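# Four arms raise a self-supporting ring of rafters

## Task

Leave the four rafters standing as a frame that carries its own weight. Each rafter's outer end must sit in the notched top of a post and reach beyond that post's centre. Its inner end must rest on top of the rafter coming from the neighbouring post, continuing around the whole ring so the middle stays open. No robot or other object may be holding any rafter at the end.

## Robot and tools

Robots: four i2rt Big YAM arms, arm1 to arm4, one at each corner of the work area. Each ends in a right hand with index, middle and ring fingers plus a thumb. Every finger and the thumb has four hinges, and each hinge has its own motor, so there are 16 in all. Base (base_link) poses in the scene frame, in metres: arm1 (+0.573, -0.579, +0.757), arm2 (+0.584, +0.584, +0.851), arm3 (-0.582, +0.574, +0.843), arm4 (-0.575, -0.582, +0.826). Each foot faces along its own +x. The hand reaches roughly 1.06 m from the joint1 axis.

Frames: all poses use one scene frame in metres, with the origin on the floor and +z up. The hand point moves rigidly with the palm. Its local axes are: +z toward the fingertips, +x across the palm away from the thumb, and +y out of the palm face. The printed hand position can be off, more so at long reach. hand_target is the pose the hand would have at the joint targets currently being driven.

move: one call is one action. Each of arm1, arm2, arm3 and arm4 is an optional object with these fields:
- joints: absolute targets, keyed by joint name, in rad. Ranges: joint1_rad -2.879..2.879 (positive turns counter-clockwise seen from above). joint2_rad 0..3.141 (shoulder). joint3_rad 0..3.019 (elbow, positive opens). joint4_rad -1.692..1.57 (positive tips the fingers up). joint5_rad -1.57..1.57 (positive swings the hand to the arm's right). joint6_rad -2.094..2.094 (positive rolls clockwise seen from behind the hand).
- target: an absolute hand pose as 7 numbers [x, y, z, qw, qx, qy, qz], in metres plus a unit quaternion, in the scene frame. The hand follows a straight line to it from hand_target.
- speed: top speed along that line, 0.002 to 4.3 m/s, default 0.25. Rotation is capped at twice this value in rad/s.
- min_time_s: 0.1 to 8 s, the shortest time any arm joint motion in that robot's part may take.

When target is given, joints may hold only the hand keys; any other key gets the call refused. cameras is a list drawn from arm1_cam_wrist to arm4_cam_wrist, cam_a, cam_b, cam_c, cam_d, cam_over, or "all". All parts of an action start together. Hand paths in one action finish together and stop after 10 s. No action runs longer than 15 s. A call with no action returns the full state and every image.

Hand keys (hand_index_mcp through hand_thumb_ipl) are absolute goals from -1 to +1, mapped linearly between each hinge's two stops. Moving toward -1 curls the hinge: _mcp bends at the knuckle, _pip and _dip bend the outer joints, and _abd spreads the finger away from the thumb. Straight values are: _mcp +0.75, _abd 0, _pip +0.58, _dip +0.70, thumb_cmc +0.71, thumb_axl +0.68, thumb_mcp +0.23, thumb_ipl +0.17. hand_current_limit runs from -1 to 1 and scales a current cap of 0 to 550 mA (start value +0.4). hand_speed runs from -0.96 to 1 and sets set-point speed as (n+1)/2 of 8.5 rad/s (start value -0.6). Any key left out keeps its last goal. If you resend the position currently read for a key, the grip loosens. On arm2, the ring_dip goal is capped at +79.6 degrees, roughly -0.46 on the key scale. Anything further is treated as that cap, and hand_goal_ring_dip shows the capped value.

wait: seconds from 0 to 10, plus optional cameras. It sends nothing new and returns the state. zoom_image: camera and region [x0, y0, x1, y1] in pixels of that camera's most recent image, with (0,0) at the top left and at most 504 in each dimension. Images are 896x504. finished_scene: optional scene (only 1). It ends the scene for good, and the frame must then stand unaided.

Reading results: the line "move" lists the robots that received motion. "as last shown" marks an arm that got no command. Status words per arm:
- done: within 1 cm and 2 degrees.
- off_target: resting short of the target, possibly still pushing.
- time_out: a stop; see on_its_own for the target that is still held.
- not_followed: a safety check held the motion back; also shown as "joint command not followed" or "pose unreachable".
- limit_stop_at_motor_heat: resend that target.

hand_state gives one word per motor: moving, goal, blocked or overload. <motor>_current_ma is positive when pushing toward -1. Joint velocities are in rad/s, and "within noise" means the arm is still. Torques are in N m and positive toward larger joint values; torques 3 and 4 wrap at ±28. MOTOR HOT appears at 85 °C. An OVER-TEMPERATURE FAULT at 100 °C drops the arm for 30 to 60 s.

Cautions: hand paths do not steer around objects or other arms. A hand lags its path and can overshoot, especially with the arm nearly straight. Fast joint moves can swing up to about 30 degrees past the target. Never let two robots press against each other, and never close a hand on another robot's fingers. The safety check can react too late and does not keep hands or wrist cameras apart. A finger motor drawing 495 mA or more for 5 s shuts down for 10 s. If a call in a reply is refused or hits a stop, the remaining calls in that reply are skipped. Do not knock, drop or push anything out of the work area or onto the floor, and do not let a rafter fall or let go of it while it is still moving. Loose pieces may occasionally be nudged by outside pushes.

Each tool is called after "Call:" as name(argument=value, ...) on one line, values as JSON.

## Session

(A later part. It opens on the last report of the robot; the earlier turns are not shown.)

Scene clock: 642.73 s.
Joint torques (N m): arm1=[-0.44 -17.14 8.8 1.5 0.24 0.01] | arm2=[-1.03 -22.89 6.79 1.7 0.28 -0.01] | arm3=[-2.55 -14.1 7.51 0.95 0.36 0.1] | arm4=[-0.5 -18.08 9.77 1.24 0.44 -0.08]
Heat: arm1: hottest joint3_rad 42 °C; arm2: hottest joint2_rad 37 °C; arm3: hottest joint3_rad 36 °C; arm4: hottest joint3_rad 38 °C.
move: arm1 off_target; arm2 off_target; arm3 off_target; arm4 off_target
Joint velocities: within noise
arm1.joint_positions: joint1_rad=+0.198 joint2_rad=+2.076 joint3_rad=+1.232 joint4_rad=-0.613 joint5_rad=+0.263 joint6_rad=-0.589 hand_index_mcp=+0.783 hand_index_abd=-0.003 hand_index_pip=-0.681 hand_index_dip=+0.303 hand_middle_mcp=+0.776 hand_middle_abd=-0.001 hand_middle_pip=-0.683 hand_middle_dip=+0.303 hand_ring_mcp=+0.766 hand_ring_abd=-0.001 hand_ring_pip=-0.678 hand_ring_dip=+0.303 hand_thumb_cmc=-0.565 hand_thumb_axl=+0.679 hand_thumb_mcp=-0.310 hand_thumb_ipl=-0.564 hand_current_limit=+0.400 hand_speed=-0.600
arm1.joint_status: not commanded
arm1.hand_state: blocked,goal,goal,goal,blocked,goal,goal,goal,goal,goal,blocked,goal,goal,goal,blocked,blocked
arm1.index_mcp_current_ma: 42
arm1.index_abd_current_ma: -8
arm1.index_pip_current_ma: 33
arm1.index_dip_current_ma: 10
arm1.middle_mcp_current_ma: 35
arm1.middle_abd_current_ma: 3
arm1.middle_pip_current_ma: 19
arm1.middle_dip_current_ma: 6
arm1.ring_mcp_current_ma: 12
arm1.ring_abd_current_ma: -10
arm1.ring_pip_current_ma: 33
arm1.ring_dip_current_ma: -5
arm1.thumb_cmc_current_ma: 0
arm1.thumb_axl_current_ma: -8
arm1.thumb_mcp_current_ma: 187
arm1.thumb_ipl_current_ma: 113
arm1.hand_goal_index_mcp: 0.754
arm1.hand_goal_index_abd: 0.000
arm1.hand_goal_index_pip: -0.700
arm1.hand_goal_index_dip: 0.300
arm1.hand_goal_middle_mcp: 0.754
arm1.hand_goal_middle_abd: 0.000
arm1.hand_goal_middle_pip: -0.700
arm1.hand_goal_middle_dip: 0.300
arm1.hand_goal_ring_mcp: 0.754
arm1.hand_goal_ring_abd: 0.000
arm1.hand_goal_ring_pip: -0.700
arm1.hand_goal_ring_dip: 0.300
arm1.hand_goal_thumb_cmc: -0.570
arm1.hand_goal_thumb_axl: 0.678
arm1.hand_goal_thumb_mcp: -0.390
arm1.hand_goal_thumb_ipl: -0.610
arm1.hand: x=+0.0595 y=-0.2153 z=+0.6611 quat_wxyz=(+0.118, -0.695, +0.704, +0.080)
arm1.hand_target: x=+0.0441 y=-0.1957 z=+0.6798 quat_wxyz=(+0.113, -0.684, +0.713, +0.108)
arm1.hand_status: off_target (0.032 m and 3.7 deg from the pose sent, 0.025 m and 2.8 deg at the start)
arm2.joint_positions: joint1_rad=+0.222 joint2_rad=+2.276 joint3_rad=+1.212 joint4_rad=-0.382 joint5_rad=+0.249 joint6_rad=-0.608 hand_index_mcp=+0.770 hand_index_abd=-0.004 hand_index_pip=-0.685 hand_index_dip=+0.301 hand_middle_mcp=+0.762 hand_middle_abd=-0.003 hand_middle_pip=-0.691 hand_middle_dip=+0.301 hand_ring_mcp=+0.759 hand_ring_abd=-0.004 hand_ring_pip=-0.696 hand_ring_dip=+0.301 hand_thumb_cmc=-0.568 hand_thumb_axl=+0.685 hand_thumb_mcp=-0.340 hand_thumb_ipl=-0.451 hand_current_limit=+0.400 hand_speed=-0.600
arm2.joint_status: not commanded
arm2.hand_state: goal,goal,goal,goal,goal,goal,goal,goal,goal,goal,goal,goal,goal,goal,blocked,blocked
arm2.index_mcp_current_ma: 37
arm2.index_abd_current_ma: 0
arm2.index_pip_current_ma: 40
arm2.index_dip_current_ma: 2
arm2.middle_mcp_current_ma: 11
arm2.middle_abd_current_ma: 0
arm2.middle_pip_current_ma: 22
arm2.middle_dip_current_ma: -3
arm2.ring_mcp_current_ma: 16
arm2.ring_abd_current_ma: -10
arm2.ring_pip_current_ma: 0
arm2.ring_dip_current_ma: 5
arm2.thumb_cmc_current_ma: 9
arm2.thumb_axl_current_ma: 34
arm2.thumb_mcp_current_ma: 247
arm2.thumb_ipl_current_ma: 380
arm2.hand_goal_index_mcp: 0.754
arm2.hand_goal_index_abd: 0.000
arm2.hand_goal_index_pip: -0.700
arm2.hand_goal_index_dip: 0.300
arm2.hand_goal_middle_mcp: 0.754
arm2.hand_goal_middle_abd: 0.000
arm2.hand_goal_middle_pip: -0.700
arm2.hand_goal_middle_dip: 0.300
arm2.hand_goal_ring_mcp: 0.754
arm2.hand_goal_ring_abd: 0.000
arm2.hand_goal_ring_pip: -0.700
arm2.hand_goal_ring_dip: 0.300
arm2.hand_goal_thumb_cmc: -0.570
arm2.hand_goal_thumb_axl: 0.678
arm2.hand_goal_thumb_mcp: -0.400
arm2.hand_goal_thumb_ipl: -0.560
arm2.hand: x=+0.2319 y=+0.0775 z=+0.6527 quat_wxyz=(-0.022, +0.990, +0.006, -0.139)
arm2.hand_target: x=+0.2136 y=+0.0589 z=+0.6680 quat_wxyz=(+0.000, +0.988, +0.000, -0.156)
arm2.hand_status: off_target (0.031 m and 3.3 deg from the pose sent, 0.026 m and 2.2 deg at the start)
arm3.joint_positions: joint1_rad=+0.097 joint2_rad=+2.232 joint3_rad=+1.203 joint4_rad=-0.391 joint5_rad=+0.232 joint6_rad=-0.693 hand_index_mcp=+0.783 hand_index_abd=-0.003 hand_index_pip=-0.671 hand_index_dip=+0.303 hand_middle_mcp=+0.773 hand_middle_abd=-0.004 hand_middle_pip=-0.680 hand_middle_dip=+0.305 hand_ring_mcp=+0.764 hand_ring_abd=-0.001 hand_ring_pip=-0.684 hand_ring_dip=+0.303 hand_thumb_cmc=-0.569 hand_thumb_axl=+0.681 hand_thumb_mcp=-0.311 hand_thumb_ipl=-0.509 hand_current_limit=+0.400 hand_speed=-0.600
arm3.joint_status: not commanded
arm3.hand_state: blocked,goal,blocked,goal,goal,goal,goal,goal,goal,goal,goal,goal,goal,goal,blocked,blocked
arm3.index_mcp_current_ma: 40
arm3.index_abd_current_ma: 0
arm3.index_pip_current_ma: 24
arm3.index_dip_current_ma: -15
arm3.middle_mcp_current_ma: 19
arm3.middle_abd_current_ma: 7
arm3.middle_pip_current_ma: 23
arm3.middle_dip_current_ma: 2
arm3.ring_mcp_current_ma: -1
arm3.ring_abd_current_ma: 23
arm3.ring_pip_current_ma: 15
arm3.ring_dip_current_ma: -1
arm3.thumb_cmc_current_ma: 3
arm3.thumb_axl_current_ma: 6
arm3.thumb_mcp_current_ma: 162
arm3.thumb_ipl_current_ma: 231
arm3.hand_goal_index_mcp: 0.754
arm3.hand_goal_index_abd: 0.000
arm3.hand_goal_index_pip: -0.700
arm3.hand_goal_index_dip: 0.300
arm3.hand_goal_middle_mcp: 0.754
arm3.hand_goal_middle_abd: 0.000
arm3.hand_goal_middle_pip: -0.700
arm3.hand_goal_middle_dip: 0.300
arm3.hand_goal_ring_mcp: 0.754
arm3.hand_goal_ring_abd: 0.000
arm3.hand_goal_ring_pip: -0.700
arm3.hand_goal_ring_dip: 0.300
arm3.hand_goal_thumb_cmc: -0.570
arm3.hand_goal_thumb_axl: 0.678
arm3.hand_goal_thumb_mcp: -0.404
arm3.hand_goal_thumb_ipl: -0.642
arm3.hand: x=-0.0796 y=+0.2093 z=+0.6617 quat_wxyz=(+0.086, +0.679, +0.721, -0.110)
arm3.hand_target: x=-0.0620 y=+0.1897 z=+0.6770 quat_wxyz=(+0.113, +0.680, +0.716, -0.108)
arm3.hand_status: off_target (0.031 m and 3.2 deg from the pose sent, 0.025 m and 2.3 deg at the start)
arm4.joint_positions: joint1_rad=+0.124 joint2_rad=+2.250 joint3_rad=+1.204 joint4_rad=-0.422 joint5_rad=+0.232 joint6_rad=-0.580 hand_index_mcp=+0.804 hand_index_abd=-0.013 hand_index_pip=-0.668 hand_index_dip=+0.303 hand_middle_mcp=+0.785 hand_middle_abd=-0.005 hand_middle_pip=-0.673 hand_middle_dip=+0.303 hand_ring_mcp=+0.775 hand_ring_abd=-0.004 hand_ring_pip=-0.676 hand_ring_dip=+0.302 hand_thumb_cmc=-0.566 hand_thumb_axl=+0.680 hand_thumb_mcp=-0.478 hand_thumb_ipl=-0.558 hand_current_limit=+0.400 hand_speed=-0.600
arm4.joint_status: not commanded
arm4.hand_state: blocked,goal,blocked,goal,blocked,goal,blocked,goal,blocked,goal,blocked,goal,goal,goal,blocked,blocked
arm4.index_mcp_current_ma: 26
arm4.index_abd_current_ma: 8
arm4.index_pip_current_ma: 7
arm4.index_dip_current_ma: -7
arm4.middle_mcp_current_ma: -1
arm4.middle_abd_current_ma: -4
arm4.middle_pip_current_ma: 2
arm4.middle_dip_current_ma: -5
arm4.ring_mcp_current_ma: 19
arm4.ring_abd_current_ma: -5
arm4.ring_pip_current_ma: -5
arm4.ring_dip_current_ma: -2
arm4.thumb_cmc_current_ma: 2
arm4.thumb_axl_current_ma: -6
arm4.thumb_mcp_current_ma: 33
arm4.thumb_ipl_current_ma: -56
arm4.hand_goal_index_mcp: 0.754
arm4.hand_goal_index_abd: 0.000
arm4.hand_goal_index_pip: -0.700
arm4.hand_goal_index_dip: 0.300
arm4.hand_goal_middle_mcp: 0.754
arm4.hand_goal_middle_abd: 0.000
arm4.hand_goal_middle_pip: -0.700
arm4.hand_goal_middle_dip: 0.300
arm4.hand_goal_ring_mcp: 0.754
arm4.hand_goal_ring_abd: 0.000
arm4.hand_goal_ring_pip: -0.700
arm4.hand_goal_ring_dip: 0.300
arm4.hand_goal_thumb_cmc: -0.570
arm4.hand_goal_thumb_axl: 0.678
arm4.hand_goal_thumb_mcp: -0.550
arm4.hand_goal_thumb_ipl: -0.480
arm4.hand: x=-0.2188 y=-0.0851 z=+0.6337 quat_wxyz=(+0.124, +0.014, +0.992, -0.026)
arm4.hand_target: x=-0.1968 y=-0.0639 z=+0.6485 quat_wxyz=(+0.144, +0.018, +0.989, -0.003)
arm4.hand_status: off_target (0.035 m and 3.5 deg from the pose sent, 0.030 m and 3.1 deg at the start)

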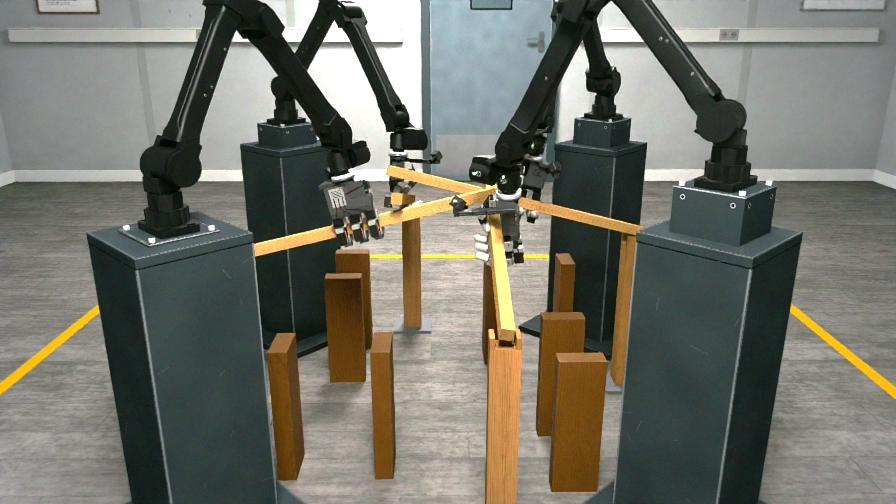

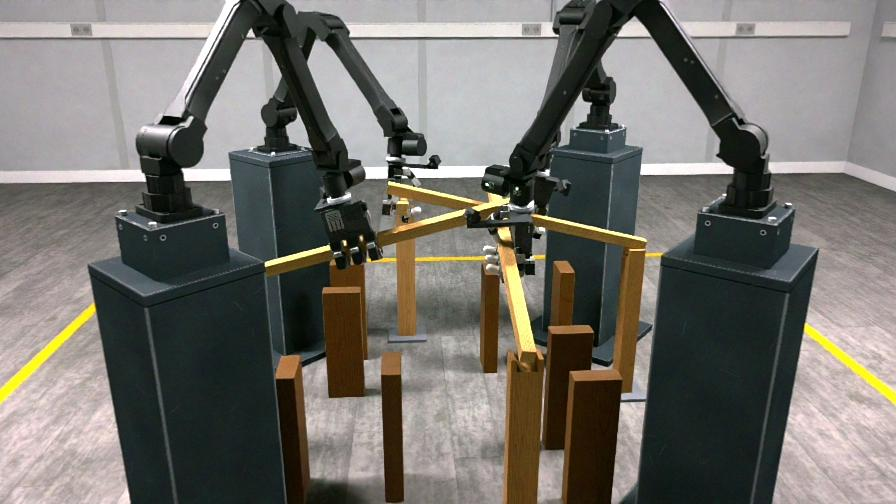

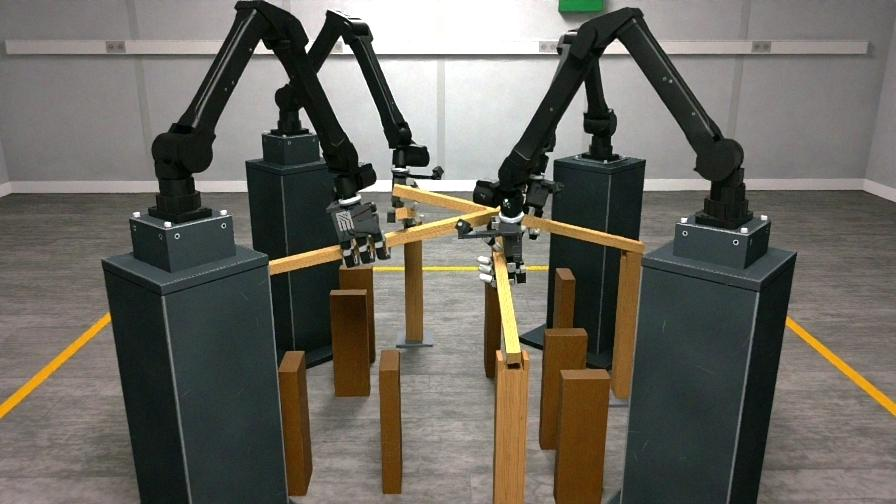

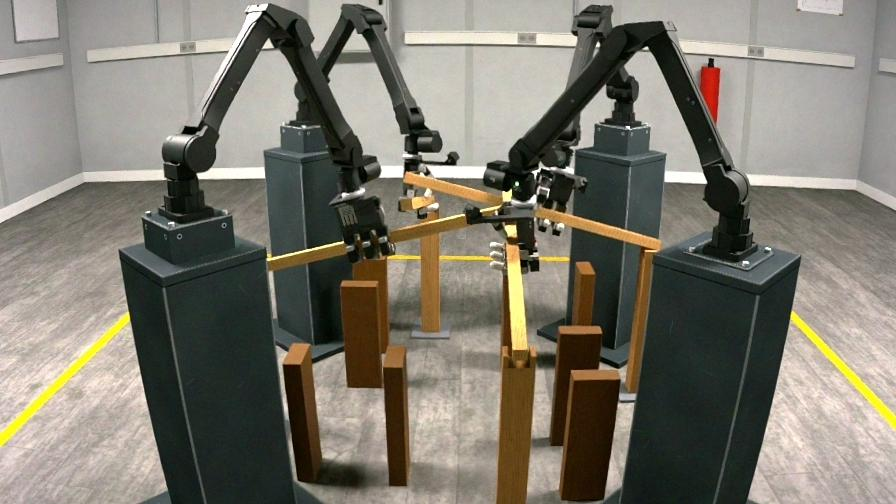

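Call:
move(arm1={"target":[0.043,-0.195,0.665,-0.11293,0.68344,-0.71306,-0.10824],"speed":0.04}, arm2={"target":[0.213,0.056,0.648,0,0.98769,0,-0.15643],"speed":0.04}, arm3={"target":[-0.061,0.189,0.655,0.11337,0.68051,0.71585,-0.10777],"speed":0.04}, arm4={"target":[-0.196,-0.0625,0.636,0.14347,0.0181,0.98948,-0.0026],"speed":0.04}, cameras=["cam_a","cam_b","cam_c","cam_d","cam_over"])

Call:
zoom_image(camera="cam_a", region=[440, 280, 560, 380])

Call:
zoom_image(camera="cam_b", region=[460, 300, 580, 400])

Call:
zoom_image(camera="cam_c", region=[440, 300, 560, 400])

Call:
zoom_image(camera="cam_d", region=[460, 300, 580, 400])

Call:
zoom_image(camera="cam_a", region=[350, 130, 550, 290])

Call:
zoom_image(camera="cam_b", region=[350, 130, 550, 290])

Call:
zoom_image(camera="cam_c", region=[350, 130, 550, 290])

Call:
zoom_image(camera="cam_d", region=[350, 130, 550, 290])

Scene clock: 653.47 s.
Joint torques (N m): arm1=[-0.21 -17.14 8.55 1.39 0.25 0.07] | arm2=[-0.79 -23.18 6.61 1.66 0.29 0.01] | arm3=[-2.55 -14.15 7.27 0.9 0.36 0.11] | arm4=[-0.56 -17.9 9.76 1.26 0.44 -0.06]
Heat: arm1: hottest joint3_rad 41 °C; arm2: hottest joint2_rad 37 °C; arm3: hottest joint3_rad 35 °C; arm4: hottest joint3_rad 38 °C.
move: arm1 off_target; arm2 off_target; arm3 off_target; arm4 off_target
Joint velocities: within noise
arm1.joint_positions: joint1_rad=+0.198 joint2_rad=+2.102 joint3_rad=+1.232 joint4_rad=-0.585 joint5_rad=+0.263 joint6_rad=-0.589 hand_index_mcp=+0.783 hand_index_abd=-0.003 hand_index_pip=-0.681 hand_index_dip=+0.303 hand_middle_mcp=+0.776 hand_middle_abd=-0.001 hand_middle_pip=-0.683 hand_middle_dip=+0.303 hand_ring_mcp=+0.766 hand_ring_abd=-0.001 hand_ring_pip=-0.678 hand_ring_dip=+0.303 hand_thumb_cmc=-0.565 hand_thumb_axl=+0.679 hand_thumb_mcp=-0.310 hand_thumb_ipl=-0.564 hand_current_limit=+0.400 hand_speed=-0.600
arm1.joint_status: not commanded
arm1.hand_state: blocked,goal,goal,goal,blocked,goal,goal,goal,goal,goal,blocked,goal,goal,goal,blocked,blocked
arm1.index_mcp_current_ma: 40
arm1.index_abd_current_ma: -12
arm1.index_pip_current_ma: 30
arm1.index_dip_current_ma: 13
arm1.middle_mcp_current_ma: 48
arm1.middle_abd_current_ma: -8
arm1.middle_pip_current_ma: 20
arm1.middle_dip_current_ma: 11
arm1.ring_mcp_current_ma: 18
arm1.ring_abd_current_ma: -2
arm1.ring_pip_current_ma: 26
arm1.ring_dip_current_ma: -5
arm1.thumb_cmc_current_ma: -7
arm1.thumb_axl_current_ma: 1
arm1.thumb_mcp_current_ma: 188
arm1.thumb_ipl_current_ma: 116
arm1.hand_goal_index_mcp: 0.754
arm1.hand_goal_index_abd: 0.000
arm1.hand_goal_index_pip: -0.700
arm1.hand_goal_index_dip: 0.300
arm1.hand_goal_middle_mcp: 0.754
arm1.hand_goal_middle_abd: 0.000
arm1.hand_goal_middle_pip: -0.700
arm1.hand_goal_middle_dip: 0.300
arm1.hand_goal_ring_mcp: 0.754
arm1.hand_goal_ring_abd: 0.000
arm1.hand_goal_ring_pip: -0.700
arm1.hand_goal_ring_dip: 0.300
arm1.hand_goal_thumb_cmc: -0.570
arm1.hand_goal_thumb_axl: 0.678
arm1.hand_goal_thumb_mcp: -0.390
arm1.hand_goal_thumb_ipl: -0.610
arm1.hand: x=+0.0591 y=-0.2150 z=+0.6482 quat_wxyz=(+0.118, -0.695, +0.704, +0.081)
arm1.hand_target: x=+0.0440 y=-0.1957 z=+0.6657 quat_wxyz=(+0.113, -0.684, +0.713, +0.108)
arm1.hand_status: off_target (0.031 m and 3.6 deg from the pose sent, 0.026 m and 3.7 deg at the start)
arm2.joint_positions: joint1_rad=+0.222 joint2_rad=+2.321 joint3_rad=+1.229 joint4_rad=-0.356 joint5_rad=+0.249 joint6_rad=-0.608 hand_index_mcp=+0.770 hand_index_abd=-0.004 hand_index_pip=-0.685 hand_index_dip=+0.301 hand_middle_mcp=+0.762 hand_middle_abd=-0.003 hand_middle_pip=-0.691 hand_middle_dip=+0.301 hand_ring_mcp=+0.759 hand_ring_abd=-0.004 hand_ring_pip=-0.696 hand_ring_dip=+0.301 hand_thumb_cmc=-0.568 hand_thumb_axl=+0.685 hand_thumb_mcp=-0.340 hand_thumb_ipl=-0.451 hand_current_limit=+0.400 hand_speed=-0.600
arm2.joint_status: not commanded
arm2.hand_state: goal,goal,goal,goal,goal,goal,goal,goal,goal,goal,goal,goal,goal,goal,blocked,blocked
arm2.index_mcp_current_ma: 35
arm2.index_abd_current_ma: 2
arm2.index_pip_current_ma: 39
arm2.index_dip_current_ma: 3
arm2.middle_mcp_current_ma: 14
arm2.middle_abd_current_ma: 3
arm2.middle_pip_current_ma: 20
arm2.middle_dip_current_ma: -4
arm2.ring_mcp_current_ma: 17
arm2.ring_abd_current_ma: -8
arm2.ring_pip_current_ma: -1
arm2.ring_dip_current_ma: 7
arm2.thumb_cmc_current_ma: 9
arm2.thumb_axl_current_ma: 22
arm2.thumb_mcp_current_ma: 252
arm2.thumb_ipl_current_ma: 380
arm2.hand_goal_index_mcp: 0.754
arm2.hand_goal_index_abd: 0.000
arm2.hand_goal_index_pip: -0.700
arm2.hand_goal_index_dip: 0.300
arm2.hand_goal_middle_mcp: 0.754
arm2.hand_goal_middle_abd: 0.000
arm2.hand_goal_middle_pip: -0.700
arm2.hand_goal_middle_dip: 0.300
arm2.hand_goal_ring_mcp: 0.754
arm2.hand_goal_ring_abd: 0.000
arm2.hand_goal_ring_pip: -0.700
arm2.hand_goal_ring_dip: 0.300
arm2.hand_goal_thumb_cmc: -0.570
arm2.hand_goal_thumb_axl: 0.678
arm2.hand_goal_thumb_mcp: -0.400
arm2.hand_goal_thumb_ipl: -0.560
arm2.hand: x=+0.2316 y=+0.0772 z=+0.6338 quat_wxyz=(-0.023, +0.990, +0.006, -0.139)
arm2.hand_target: x=+0.2137 y=+0.0571 z=+0.6490 quat_wxyz=(+0.000, +0.988, +0.000, -0.156)
arm2.hand_status: off_target (0.032 m and 3.4 deg from the pose sent, 0.029 m and 3.3 deg at the start)
arm3.joint_positions: joint1_rad=+0.097 joint2_rad=+2.278 joint3_rad=+1.212 joint4_rad=-0.355 joint5_rad=+0.232 joint6_rad=-0.693 hand_index_mcp=+0.783 hand_index_abd=-0.003 hand_index_pip=-0.671 hand_index_dip=+0.303 hand_middle_mcp=+0.773 hand_middle_abd=-0.004 hand_middle_pip=-0.680 hand_middle_dip=+0.305 hand_ring_mcp=+0.764 hand_ring_abd=-0.001 hand_ring_pip=-0.684 hand_ring_dip=+0.303 hand_thumb_cmc=-0.569 hand_thumb_axl=+0.681 hand_thumb_mcp=-0.311 hand_thumb_ipl=-0.509 hand_current_limit=+0.400 hand_speed=-0.600
arm3.joint_status: not commanded
arm3.hand_state: blocked,goal,blocked,goal,goal,goal,goal,goal,goal,goal,goal,goal,goal,goal,blocked,blocked
arm3.index_mcp_current_ma: 33
arm3.index_abd_current_ma: 1
arm3.index_pip_current_ma: 41
arm3.index_dip_current_ma: -1
arm3.middle_mcp_current_ma: 5
arm3.middle_abd_current_ma: -4
arm3.middle_pip_current_ma: 43
arm3.middle_dip_current_ma: -18
arm3.ring_mcp_current_ma: -2
arm3.ring_abd_current_ma: 4
arm3.ring_pip_current_ma: -2
arm3.ring_dip_current_ma: 5
arm3.thumb_cmc_current_ma: 4
arm3.thumb_axl_current_ma: 5
arm3.thumb_mcp_current_ma: 145
arm3.thumb_ipl_current_ma: 227
arm3.hand_goal_index_mcp: 0.754
arm3.hand_goal_index_abd: 0.000
arm3.hand_goal_index_pip: -0.700
arm3.hand_goal_index_dip: 0.300
arm3.hand_goal_middle_mcp: 0.754
arm3.hand_goal_middle_abd: 0.000
arm3.hand_goal_middle_pip: -0.700
arm3.hand_goal_middle_dip: 0.300
arm3.hand_goal_ring_mcp: 0.754
arm3.hand_goal_ring_abd: 0.000
arm3.hand_goal_ring_pip: -0.700
arm3.hand_goal_ring_dip: 0.300
arm3.hand_goal_thumb_cmc: -0.570
arm3.hand_goal_thumb_axl: 0.678
arm3.hand_goal_thumb_mcp: -0.404
arm3.hand_goal_thumb_ipl: -0.642
arm3.hand: x=-0.0806 y=+0.2098 z=+0.6414 quat_wxyz=(+0.086, +0.679, +0.721, -0.110)
arm3.hand_target: x=-0.0620 y=+0.1897 z=+0.6562 quat_wxyz=(+0.113, +0.681, +0.716, -0.108)
arm3.hand_status: off_target (0.032 m and 3.2 deg from the pose sent, 0.028 m and 3.2 deg at the start)
arm4.joint_positions: joint1_rad=+0.124 joint2_rad=+2.272 joint3_rad=+1.208 joint4_rad=-0.404 joint5_rad=+0.232 joint6_rad=-0.580 hand_index_mcp=+0.805 hand_index_abd=-0.013 hand_index_pip=-0.668 hand_index_dip=+0.303 hand_middle_mcp=+0.785 hand_middle_abd=-0.005 hand_middle_pip=-0.673 hand_middle_dip=+0.303 hand_ring_mcp=+0.775 hand_ring_abd=-0.004 hand_ring_pip=-0.676 hand_ring_dip=+0.302 hand_thumb_cmc=-0.566 hand_thumb_axl=+0.680 hand_thumb_mcp=-0.478 hand_thumb_ipl=-0.558 hand_current_limit=+0.400 hand_speed=-0.600
arm4.joint_status: not commanded
arm4.hand_state: blocked,goal,blocked,goal,blocked,goal,blocked,goal,blocked,goal,blocked,goal,goal,goal,blocked,blocked
arm4.index_mcp_current_ma: 17
arm4.index_abd_current_ma: 6
arm4.index_pip_current_ma: 2
arm4.index_dip_current_ma: -6
arm4.middle_mcp_current_ma: 1
arm4.middle_abd_current_ma: 2
arm4.middle_pip_current_ma: 8
arm4.middle_dip_current_ma: -4
arm4.ring_mcp_current_ma: 23
arm4.ring_abd_current_ma: -9
arm4.ring_pip_current_ma: 4
arm4.ring_dip_current_ma: -8
arm4.thumb_cmc_current_ma: 13
arm4.thumb_axl_current_ma: -8
arm4.thumb_mcp_current_ma: 46
arm4.thumb_ipl_current_ma: -55
arm4.hand_goal_index_mcp: 0.754
arm4.hand_goal_index_abd: 0.000
arm4.hand_goal_index_pip: -0.700
arm4.hand_goal_index_dip: 0.300
arm4.hand_goal_middle_mcp: 0.754
arm4.hand_goal_middle_abd: 0.000
arm4.hand_goal_middle_pip: -0.700
arm4.hand_goal_middle_dip: 0.300
arm4.hand_goal_ring_mcp: 0.754
arm4.hand_goal_ring_abd: 0.000
arm4.hand_goal_ring_pip: -0.700
arm4.hand_goal_ring_dip: 0.300
arm4.hand_goal_thumb_cmc: -0.570
arm4.hand_goal_thumb_axl: 0.678
arm4.hand_goal_thumb_mcp: -0.550
arm4.hand_goal_thumb_ipl: -0.480
arm4.hand: x=-0.2192 y=-0.0858 z=+0.6237 quat_wxyz=(+0.124, +0.014, +0.992, -0.026)
arm4.hand_target: x=-0.1968 y=-0.0639 z=+0.6376 quat_wxyz=(+0.144, +0.018, +0.989, -0.003)
arm4.hand_status: off_target (0.035 m and 3.5 deg from the pose sent, 0.032 m and 3.5 deg at the start)

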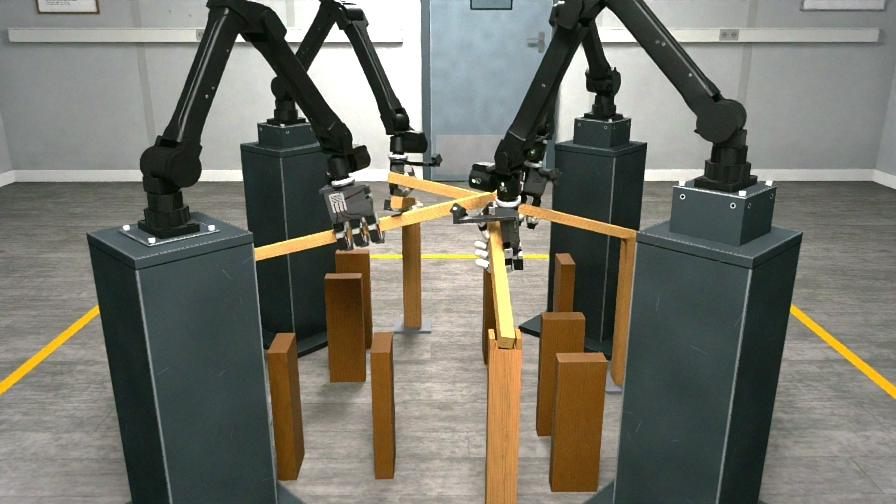

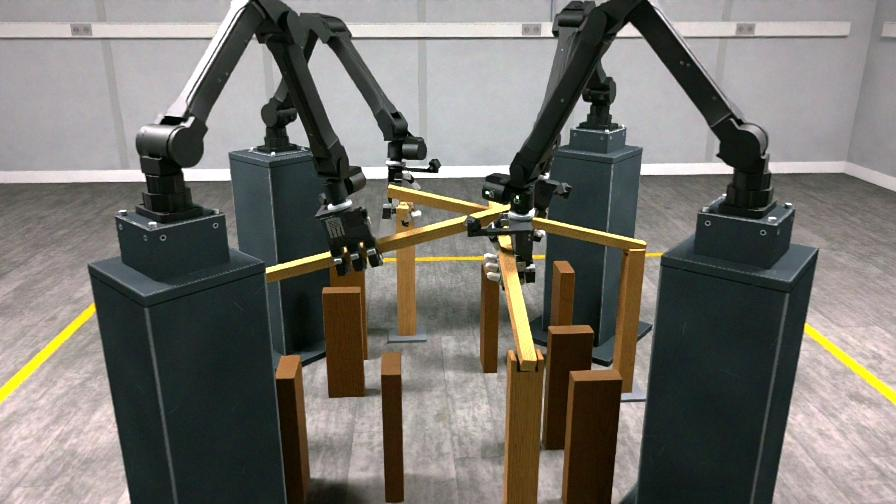

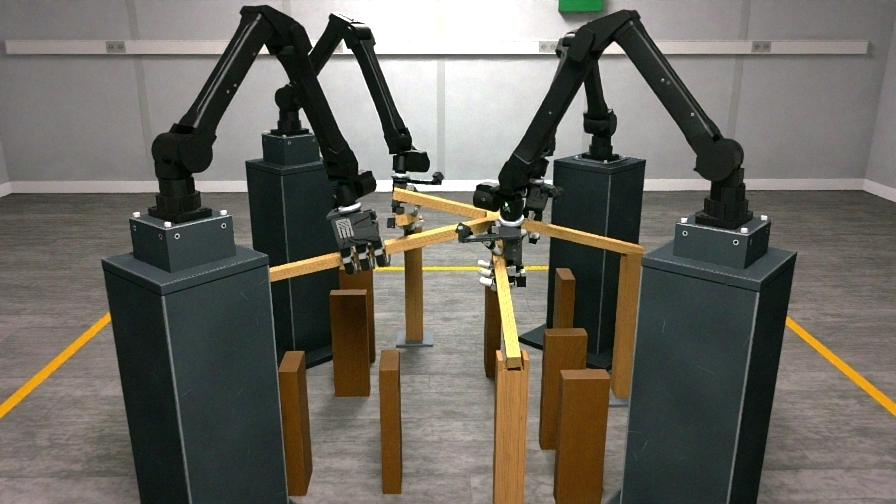

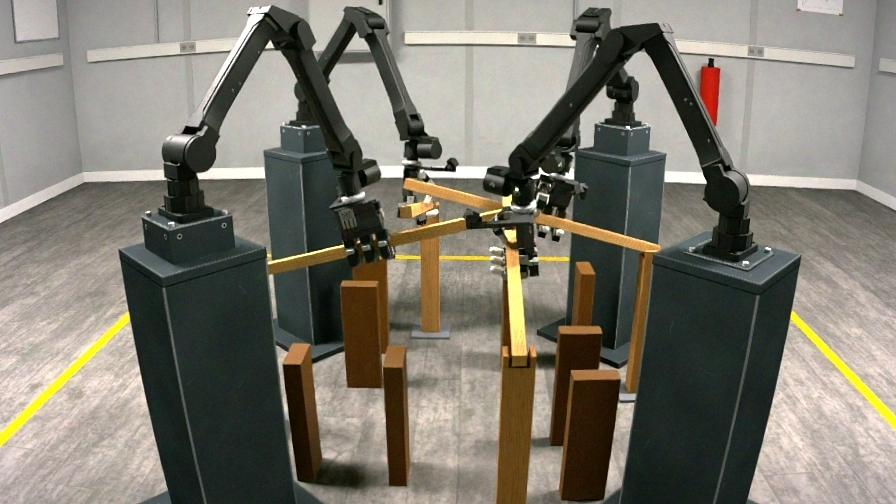

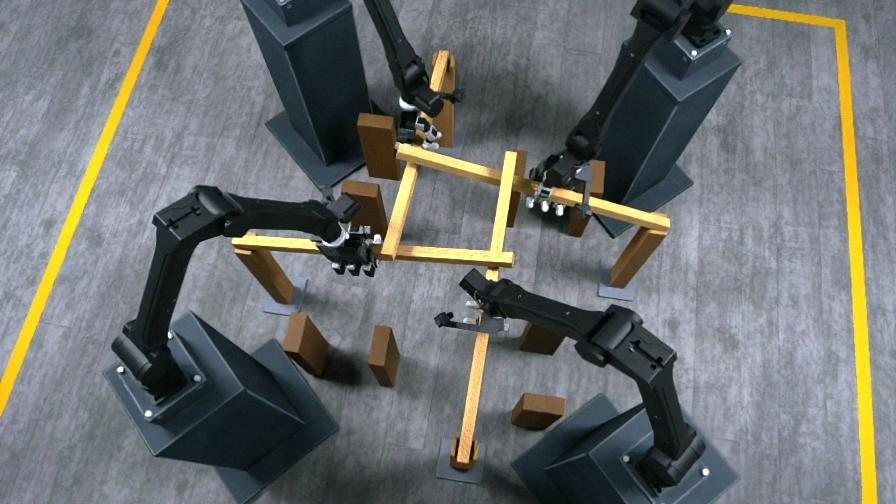

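Scaled by 4.200.

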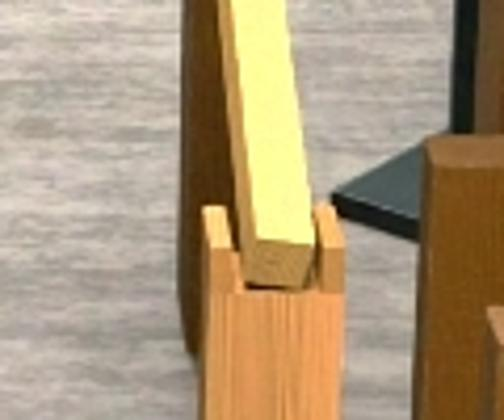

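Scaled by 4.200.

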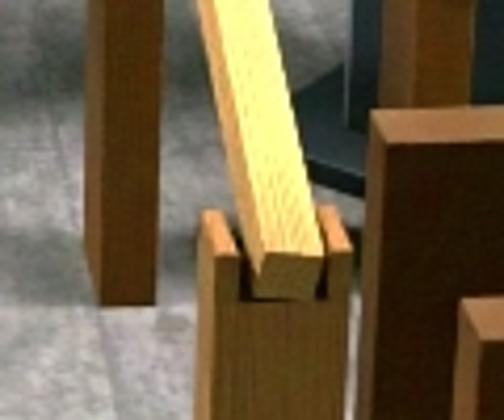

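Scaled by 4.200.

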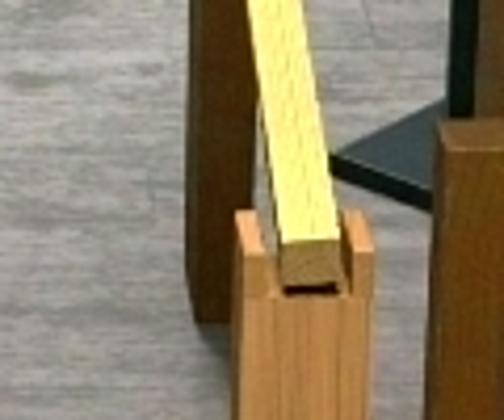

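Scaled by 4.200.

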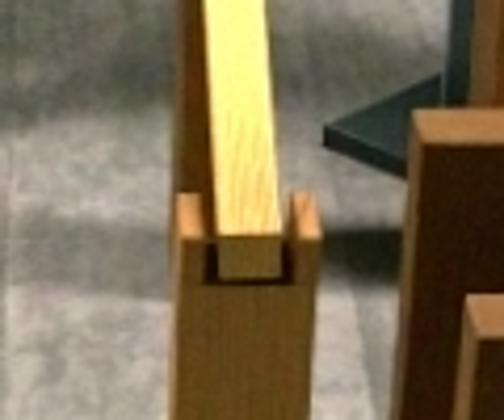

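Scaled by 2.520.

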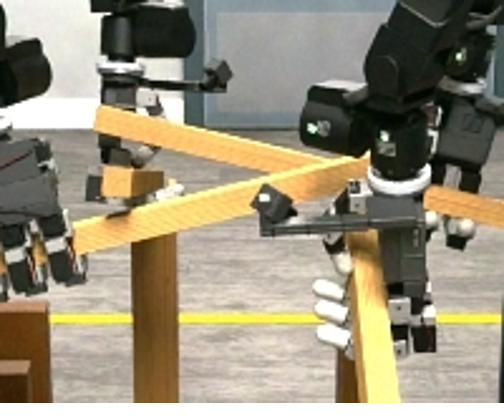

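Scaled by 2.520.

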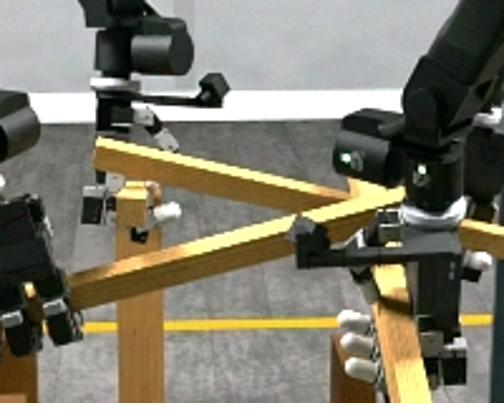

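Scaled by 2.520.

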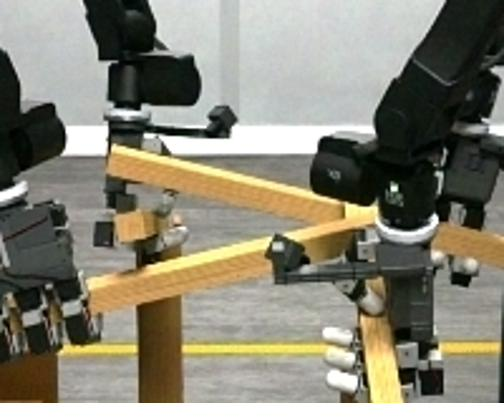

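Scaled by 2.520.

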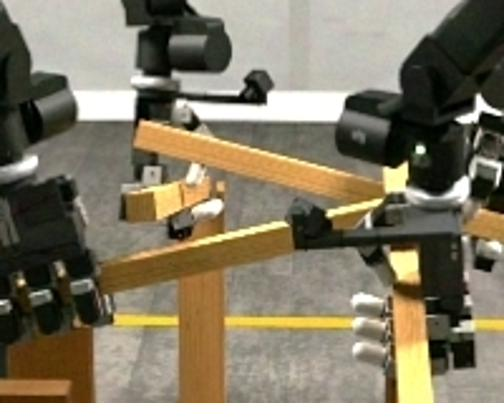

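Call:
move(arm1={"target":[0.043,-0.191,0.645,-0.09735,0.68564,-0.71534,-0.09331],"speed":0.05}, arm2={"target":[0.209,0.056,0.631,0,0.99087,0,-0.13485],"speed":0.05}, arm3={"target":[-0.061,0.185,0.638,0.09773,0.6827,0.71816,-0.09291],"speed":0.05}, arm4={"target":[-0.192,-0.0625,0.615,0.12185,0.01816,0.99238,-0.00223],"speed":0.05}, cameras=["cam_a","cam_b","cam_c","cam_d","cam_over"])

Call:
zoom_image(camera="cam_c", region=[580, 190, 700, 290])

Call:
zoom_image(camera="cam_d", region=[580, 190, 700, 290])

Call:
zoom_image(camera="cam_a", region=[580, 190, 700, 290])

Call:
zoom_image(camera="cam_b", region=[580, 190, 700, 290])

Scene clock: 679.73 s.
Joint torques (N m): arm1=[-0.32 -17.26 8.88 1.26 0.05 -0.08] | arm2=[-1.03 -23.53 6.49 0.94 0.22 0.02] | arm3=[-2.37 -14.33 7.34 0.34 0.32 0.11] | arm4=[-0.44 -18.2 9.18 0.85 0.22 -0.08]
Heat: arm1: hottest joint3_rad 41 °C; arm2: hottest joint2_rad 37 °C; arm3: hottest joint3_rad 35 °C; arm4: hottest joint3_rad 37 °C.
move: arm1 off_target; arm2 off_target; arm3 off_target; arm4 off_target
Joint velocities: arm1=[within noise] | arm2=[0.015 -0.024 -0.002 -0.002 -0.022 -0.168] | arm3=[within noise] | arm4=[within noise]
arm1.joint_positions: joint1_rad=+0.181 joint2_rad=+2.147 joint3_rad=+1.253 joint4_rad=-0.584 joint5_rad=+0.228 joint6_rad=-0.589 hand_index_mcp=+0.783 hand_index_abd=-0.003 hand_index_pip=-0.681 hand_index_dip=+0.303 hand_middle_mcp=+0.776 hand_middle_abd=-0.001 hand_middle_pip=-0.683 hand_middle_dip=+0.303 hand_ring_mcp=+0.766 hand_ring_abd=-0.001 hand_ring_pip=-0.678 hand_ring_dip=+0.303 hand_thumb_cmc=-0.565 hand_thumb_axl=+0.679 hand_thumb_mcp=-0.310 hand_thumb_ipl=-0.564 hand_current_limit=+0.400 hand_speed=-0.600
arm1.joint_status: not commanded
arm1.hand_state: blocked,goal,goal,goal,blocked,goal,goal,goal,goal,goal,blocked,goal,goal,goal,blocked,blocked
arm1.index_mcp_current_ma: 41
arm1.index_abd_current_ma: -7
arm1.index_pip_current_ma: 19
arm1.index_dip_current_ma: 14
arm1.middle_mcp_current_ma: 43
arm1.middle_abd_current_ma: 2
arm1.middle_pip_current_ma: 31
arm1.middle_dip_current_ma: 8
arm1.ring_mcp_current_ma: 6
arm1.ring_abd_current_ma: -7
arm1.ring_pip_current_ma: 36
arm1.ring_dip_current_ma: -15
arm1.thumb_cmc_current_ma: 10
arm1.thumb_axl_current_ma: 10
arm1.thumb_mcp_current_ma: 179
arm1.thumb_ipl_current_ma: 110
arm1.hand_goal_index_mcp: 0.754
arm1.hand_goal_index_abd: 0.000
arm1.hand_goal_index_pip: -0.700
arm1.hand_goal_index_dip: 0.300
arm1.hand_goal_middle_mcp: 0.754
arm1.hand_goal_middle_abd: 0.000
arm1.hand_goal_middle_pip: -0.700
arm1.hand_goal_middle_dip: 0.300
arm1.hand_goal_ring_mcp: 0.754
arm1.hand_goal_ring_abd: 0.000
arm1.hand_goal_ring_pip: -0.700
arm1.hand_goal_ring_dip: 0.300
arm1.hand_goal_thumb_cmc: -0.570
arm1.hand_goal_thumb_axl: 0.678
arm1.hand_goal_thumb_mcp: -0.390
arm1.hand_goal_thumb_ipl: -0.610
arm1.hand: x=+0.0619 y=-0.2116 z=+0.6273 quat_wxyz=(+0.103, -0.693, +0.711, +0.065)
arm1.hand_target: x=+0.0442 y=-0.1916 z=+0.6459 quat_wxyz=(+0.097, -0.686, +0.715, +0.093)
arm1.hand_status: off_target (0.033 m and 3.5 deg from the pose sent, 0.029 m and 3.2 deg at the start)
arm2.joint_positions: joint1_rad=+0.207 joint2_rad=+2.363 joint3_rad=+1.269 joint4_rad=-0.356 joint5_rad=+0.212 joint6_rad=-0.620 hand_index_mcp=+0.770 hand_index_abd=-0.004 hand_index_pip=-0.685 hand_index_dip=+0.301 hand_middle_mcp=+0.762 hand_middle_abd=-0.003 hand_middle_pip=-0.691 hand_middle_dip=+0.301 hand_ring_mcp=+0.759 hand_ring_abd=-0.004 hand_ring_pip=-0.696 hand_ring_dip=+0.301 hand_thumb_cmc=-0.568 hand_thumb_axl=+0.685 hand_thumb_mcp=-0.339 hand_thumb_ipl=-0.451 hand_current_limit=+0.400 hand_speed=-0.600
arm2.joint_status: not commanded
arm2.hand_state: goal,goal,goal,goal,goal,goal,goal,goal,goal,goal,goal,goal,goal,goal,blocked,blocked
arm2.index_mcp_current_ma: 36
arm2.index_abd_current_ma: -1
arm2.index_pip_current_ma: 36
arm2.index_dip_current_ma: 2
arm2.middle_mcp_current_ma: 15
arm2.middle_abd_current_ma: -3
arm2.middle_pip_current_ma: 23
arm2.middle_dip_current_ma: -2
arm2.ring_mcp_current_ma: 18
arm2.ring_abd_current_ma: -18
arm2.ring_pip_current_ma: 3
arm2.ring_dip_current_ma: 5
arm2.thumb_cmc_current_ma: 9
arm2.thumb_axl_current_ma: 26
arm2.thumb_mcp_current_ma: 247
arm2.thumb_ipl_current_ma: 381
arm2.hand_goal_index_mcp: 0.754
arm2.hand_goal_index_abd: 0.000
arm2.hand_goal_index_pip: -0.700
arm2.hand_goal_index_dip: 0.300
arm2.hand_goal_middle_mcp: 0.754
arm2.hand_goal_middle_abd: 0.000
arm2.hand_goal_middle_pip: -0.700
arm2.hand_goal_middle_dip: 0.300
arm2.hand_goal_ring_mcp: 0.754
arm2.hand_goal_ring_abd: 0.000
arm2.hand_goal_ring_pip: -0.700
arm2.hand_goal_ring_dip: 0.300
arm2.hand_goal_thumb_cmc: -0.570
arm2.hand_goal_thumb_axl: 0.678
arm2.hand_goal_thumb_mcp: -0.400
arm2.hand_goal_thumb_ipl: -0.560
arm2.hand: x=+0.2258 y=+0.0717 z=+0.6195 quat_wxyz=(-0.015, +0.992, +0.006, -0.123)
arm2.hand_target: x=+0.2093 y=+0.0567 z=+0.6316 quat_wxyz=(+0.000, +0.991, +0.000, -0.135)
arm2.hand_status: off_target (0.026 m and 2.3 deg from the pose sent, 0.031 m and 2.7 deg at the start)
arm3.joint_positions: joint1_rad=+0.080 joint2_rad=+2.319 joint3_rad=+1.252 joint4_rad=-0.359 joint5_rad=+0.196 joint6_rad=-0.703 hand_index_mcp=+0.783 hand_index_abd=-0.004 hand_index_pip=-0.671 hand_index_dip=+0.303 hand_middle_mcp=+0.773 hand_middle_abd=-0.004 hand_middle_pip=-0.680 hand_middle_dip=+0.305 hand_ring_mcp=+0.764 hand_ring_abd=-0.001 hand_ring_pip=-0.684 hand_ring_dip=+0.303 hand_thumb_cmc=-0.568 hand_thumb_axl=+0.681 hand_thumb_mcp=-0.311 hand_thumb_ipl=-0.509 hand_current_limit=+0.400 hand_speed=-0.600
arm3.joint_status: not commanded
arm3.hand_state: blocked,goal,blocked,goal,goal,goal,goal,goal,goal,goal,goal,goal,goal,goal,blocked,blocked
arm3.index_mcp_current_ma: 20
arm3.index_abd_current_ma: 5
arm3.index_pip_current_ma: 42
arm3.index_dip_current_ma: 6
arm3.middle_mcp_current_ma: -1
arm3.middle_abd_current_ma: -5
arm3.middle_pip_current_ma: 25
arm3.middle_dip_current_ma: -10
arm3.ring_mcp_current_ma: -10
arm3.ring_abd_current_ma: -3
arm3.ring_pip_current_ma: -3
arm3.ring_dip_current_ma: -10
arm3.thumb_cmc_current_ma: 15
arm3.thumb_axl_current_ma: 3
arm3.thumb_mcp_current_ma: 153
arm3.thumb_ipl_current_ma: 228
arm3.hand_goal_index_mcp: 0.754
arm3.hand_goal_index_abd: 0.000
arm3.hand_goal_index_pip: -0.700
arm3.hand_goal_index_dip: 0.300
arm3.hand_goal_middle_mcp: 0.754
arm3.hand_goal_middle_abd: 0.000
arm3.hand_goal_middle_pip: -0.700
arm3.hand_goal_middle_dip: 0.300
arm3.hand_goal_ring_mcp: 0.754
arm3.hand_goal_ring_abd: 0.000
arm3.hand_goal_ring_pip: -0.700
arm3.hand_goal_ring_dip: 0.300
arm3.hand_goal_thumb_cmc: -0.570
arm3.hand_goal_thumb_axl: 0.678
arm3.hand_goal_thumb_mcp: -0.404
arm3.hand_goal_thumb_ipl: -0.642
arm3.hand: x=-0.0768 y=+0.2023 z=+0.6276 quat_wxyz=(+0.080, +0.682, +0.721, -0.094)
arm3.hand_target: x=-0.0618 y=+0.1854 z=+0.6388 quat_wxyz=(+0.098, +0.683, +0.718, -0.093)
arm3.hand_status: off_target (0.026 m and 2.1 deg from the pose sent, 0.032 m and 2.5 deg at the start)
arm4.joint_positions: joint1_rad=+0.106 joint2_rad=+2.324 joint3_rad=+1.251 joint4_rad=-0.403 joint5_rad=+0.198 joint6_rad=-0.592 hand_index_mcp=+0.805 hand_index_abd=-0.013 hand_index_pip=-0.668 hand_index_dip=+0.303 hand_middle_mcp=+0.785 hand_middle_abd=-0.005 hand_middle_pip=-0.673 hand_middle_dip=+0.303 hand_ring_mcp=+0.775 hand_ring_abd=-0.004 hand_ring_pip=-0.676 hand_ring_dip=+0.302 hand_thumb_cmc=-0.566 hand_thumb_axl=+0.680 hand_thumb_mcp=-0.478 hand_thumb_ipl=-0.558 hand_current_limit=+0.400 hand_speed=-0.600
arm4.joint_status: not commanded
arm4.hand_state: blocked,goal,blocked,goal,blocked,goal,blocked,goal,blocked,goal,blocked,goal,goal,goal,blocked,blocked
arm4.index_mcp_current_ma: 22
arm4.index_abd_current_ma: 6
arm4.index_pip_current_ma: 11
arm4.index_dip_current_ma: -8
arm4.middle_mcp_current_ma: 12
arm4.middle_abd_current_ma: -4
arm4.middle_pip_current_ma: 4
arm4.middle_dip_current_ma: -7
arm4.ring_mcp_current_ma: 19
arm4.ring_abd_current_ma: -14
arm4.ring_pip_current_ma: -5
arm4.ring_dip_current_ma: 3
arm4.thumb_cmc_current_ma: 9
arm4.thumb_axl_current_ma: -4
arm4.thumb_mcp_current_ma: 48
arm4.thumb_ipl_current_ma: -54
arm4.hand_goal_index_mcp: 0.754
arm4.hand_goal_index_abd: 0.000
arm4.hand_goal_index_pip: -0.700
arm4.hand_goal_index_dip: 0.300
arm4.hand_goal_middle_mcp: 0.754
arm4.hand_goal_middle_abd: 0.000
arm4.hand_goal_middle_pip: -0.700
arm4.hand_goal_middle_dip: 0.300
arm4.hand_goal_ring_mcp: 0.754
arm4.hand_goal_ring_abd: 0.000
arm4.hand_goal_ring_pip: -0.700
arm4.hand_goal_ring_dip: 0.300
arm4.hand_goal_thumb_cmc: -0.570
arm4.hand_goal_thumb_axl: 0.678
arm4.hand_goal_thumb_mcp: -0.550
arm4.hand_goal_thumb_ipl: -0.480
arm4.hand: x=-0.2119 y=-0.0830 z=+0.6046 quat_wxyz=(+0.107, +0.016, +0.994, -0.022)
arm4.hand_target: x=-0.1927 y=-0.0635 z=+0.6162 quat_wxyz=(+0.122, +0.018, +0.992, -0.002)
arm4.hand_status: off_target (0.030 m and 2.8 deg from the pose sent, 0.037 m and 2.8 deg at the start)

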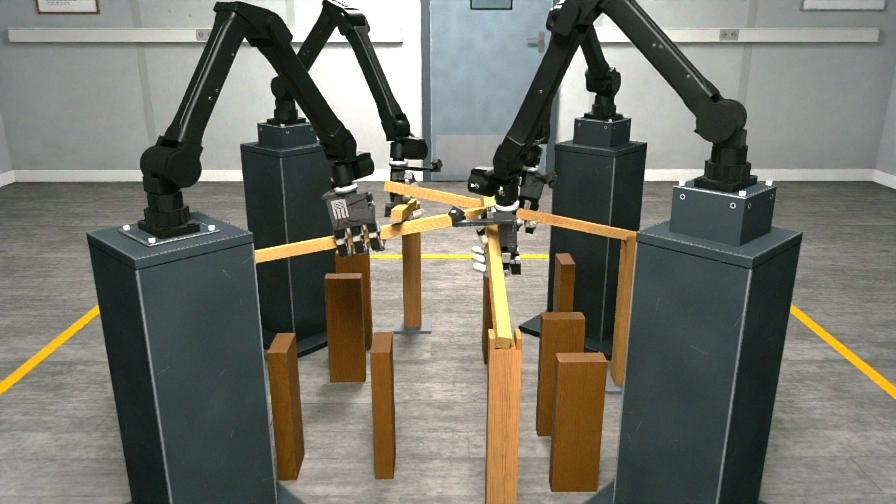

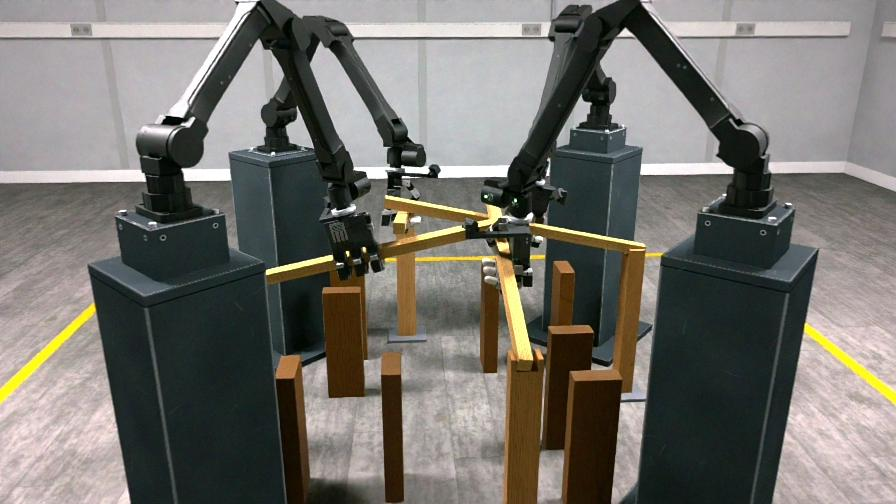

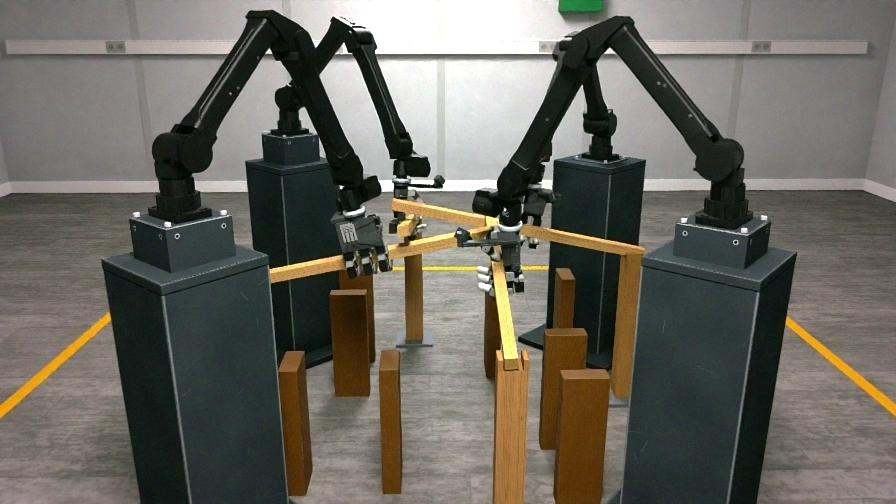

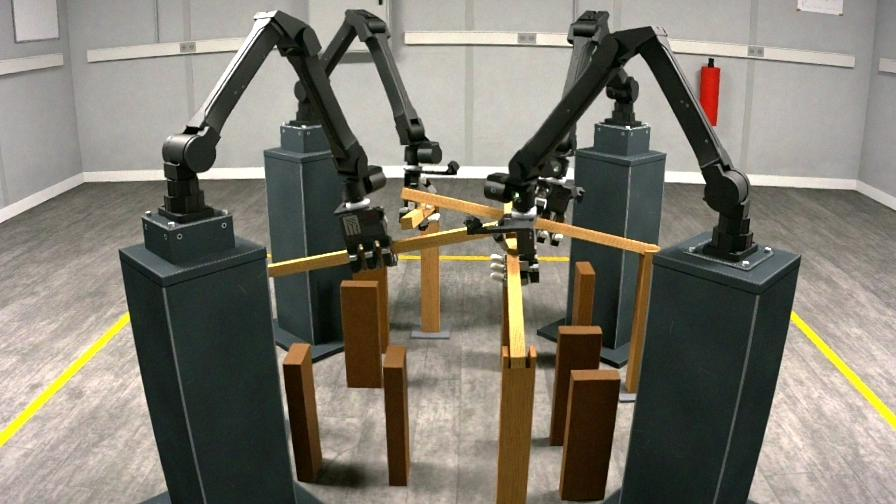

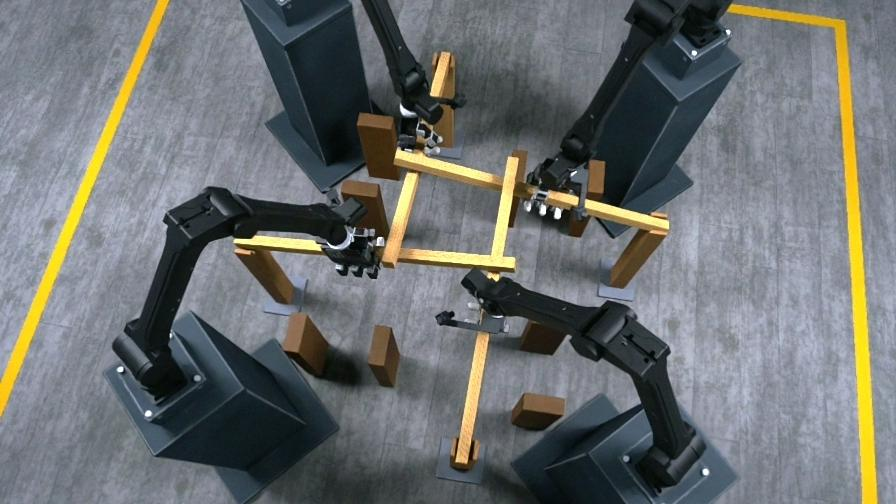

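Scaled by 4.200.

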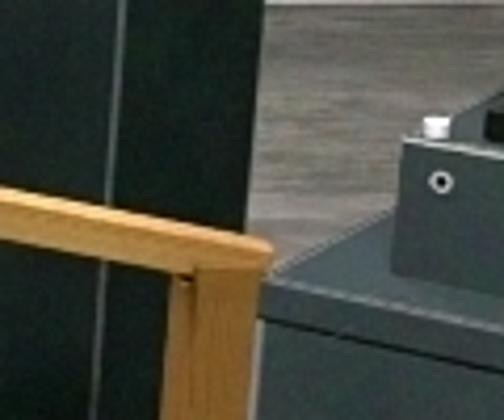

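Scaled by 4.200.

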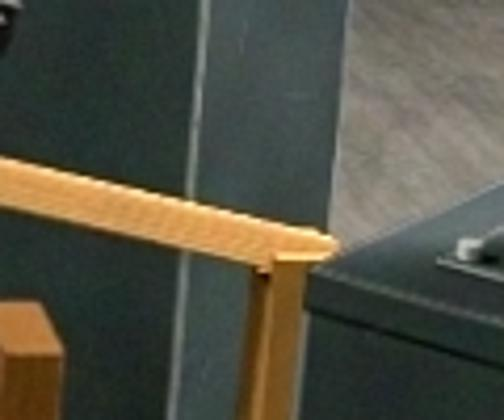

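Scaled by 4.200.

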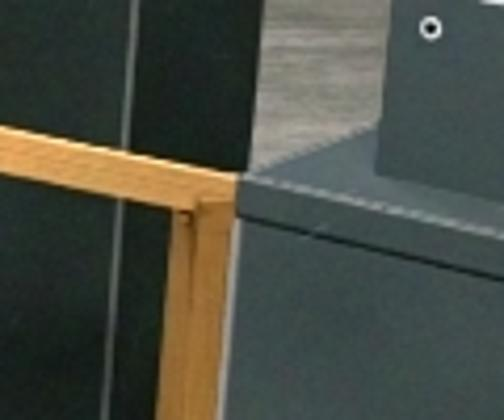

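Scaled by 4.200.

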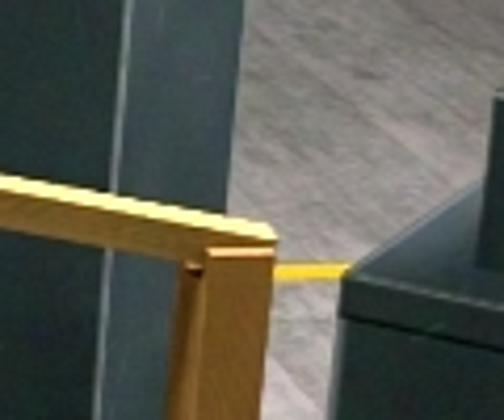

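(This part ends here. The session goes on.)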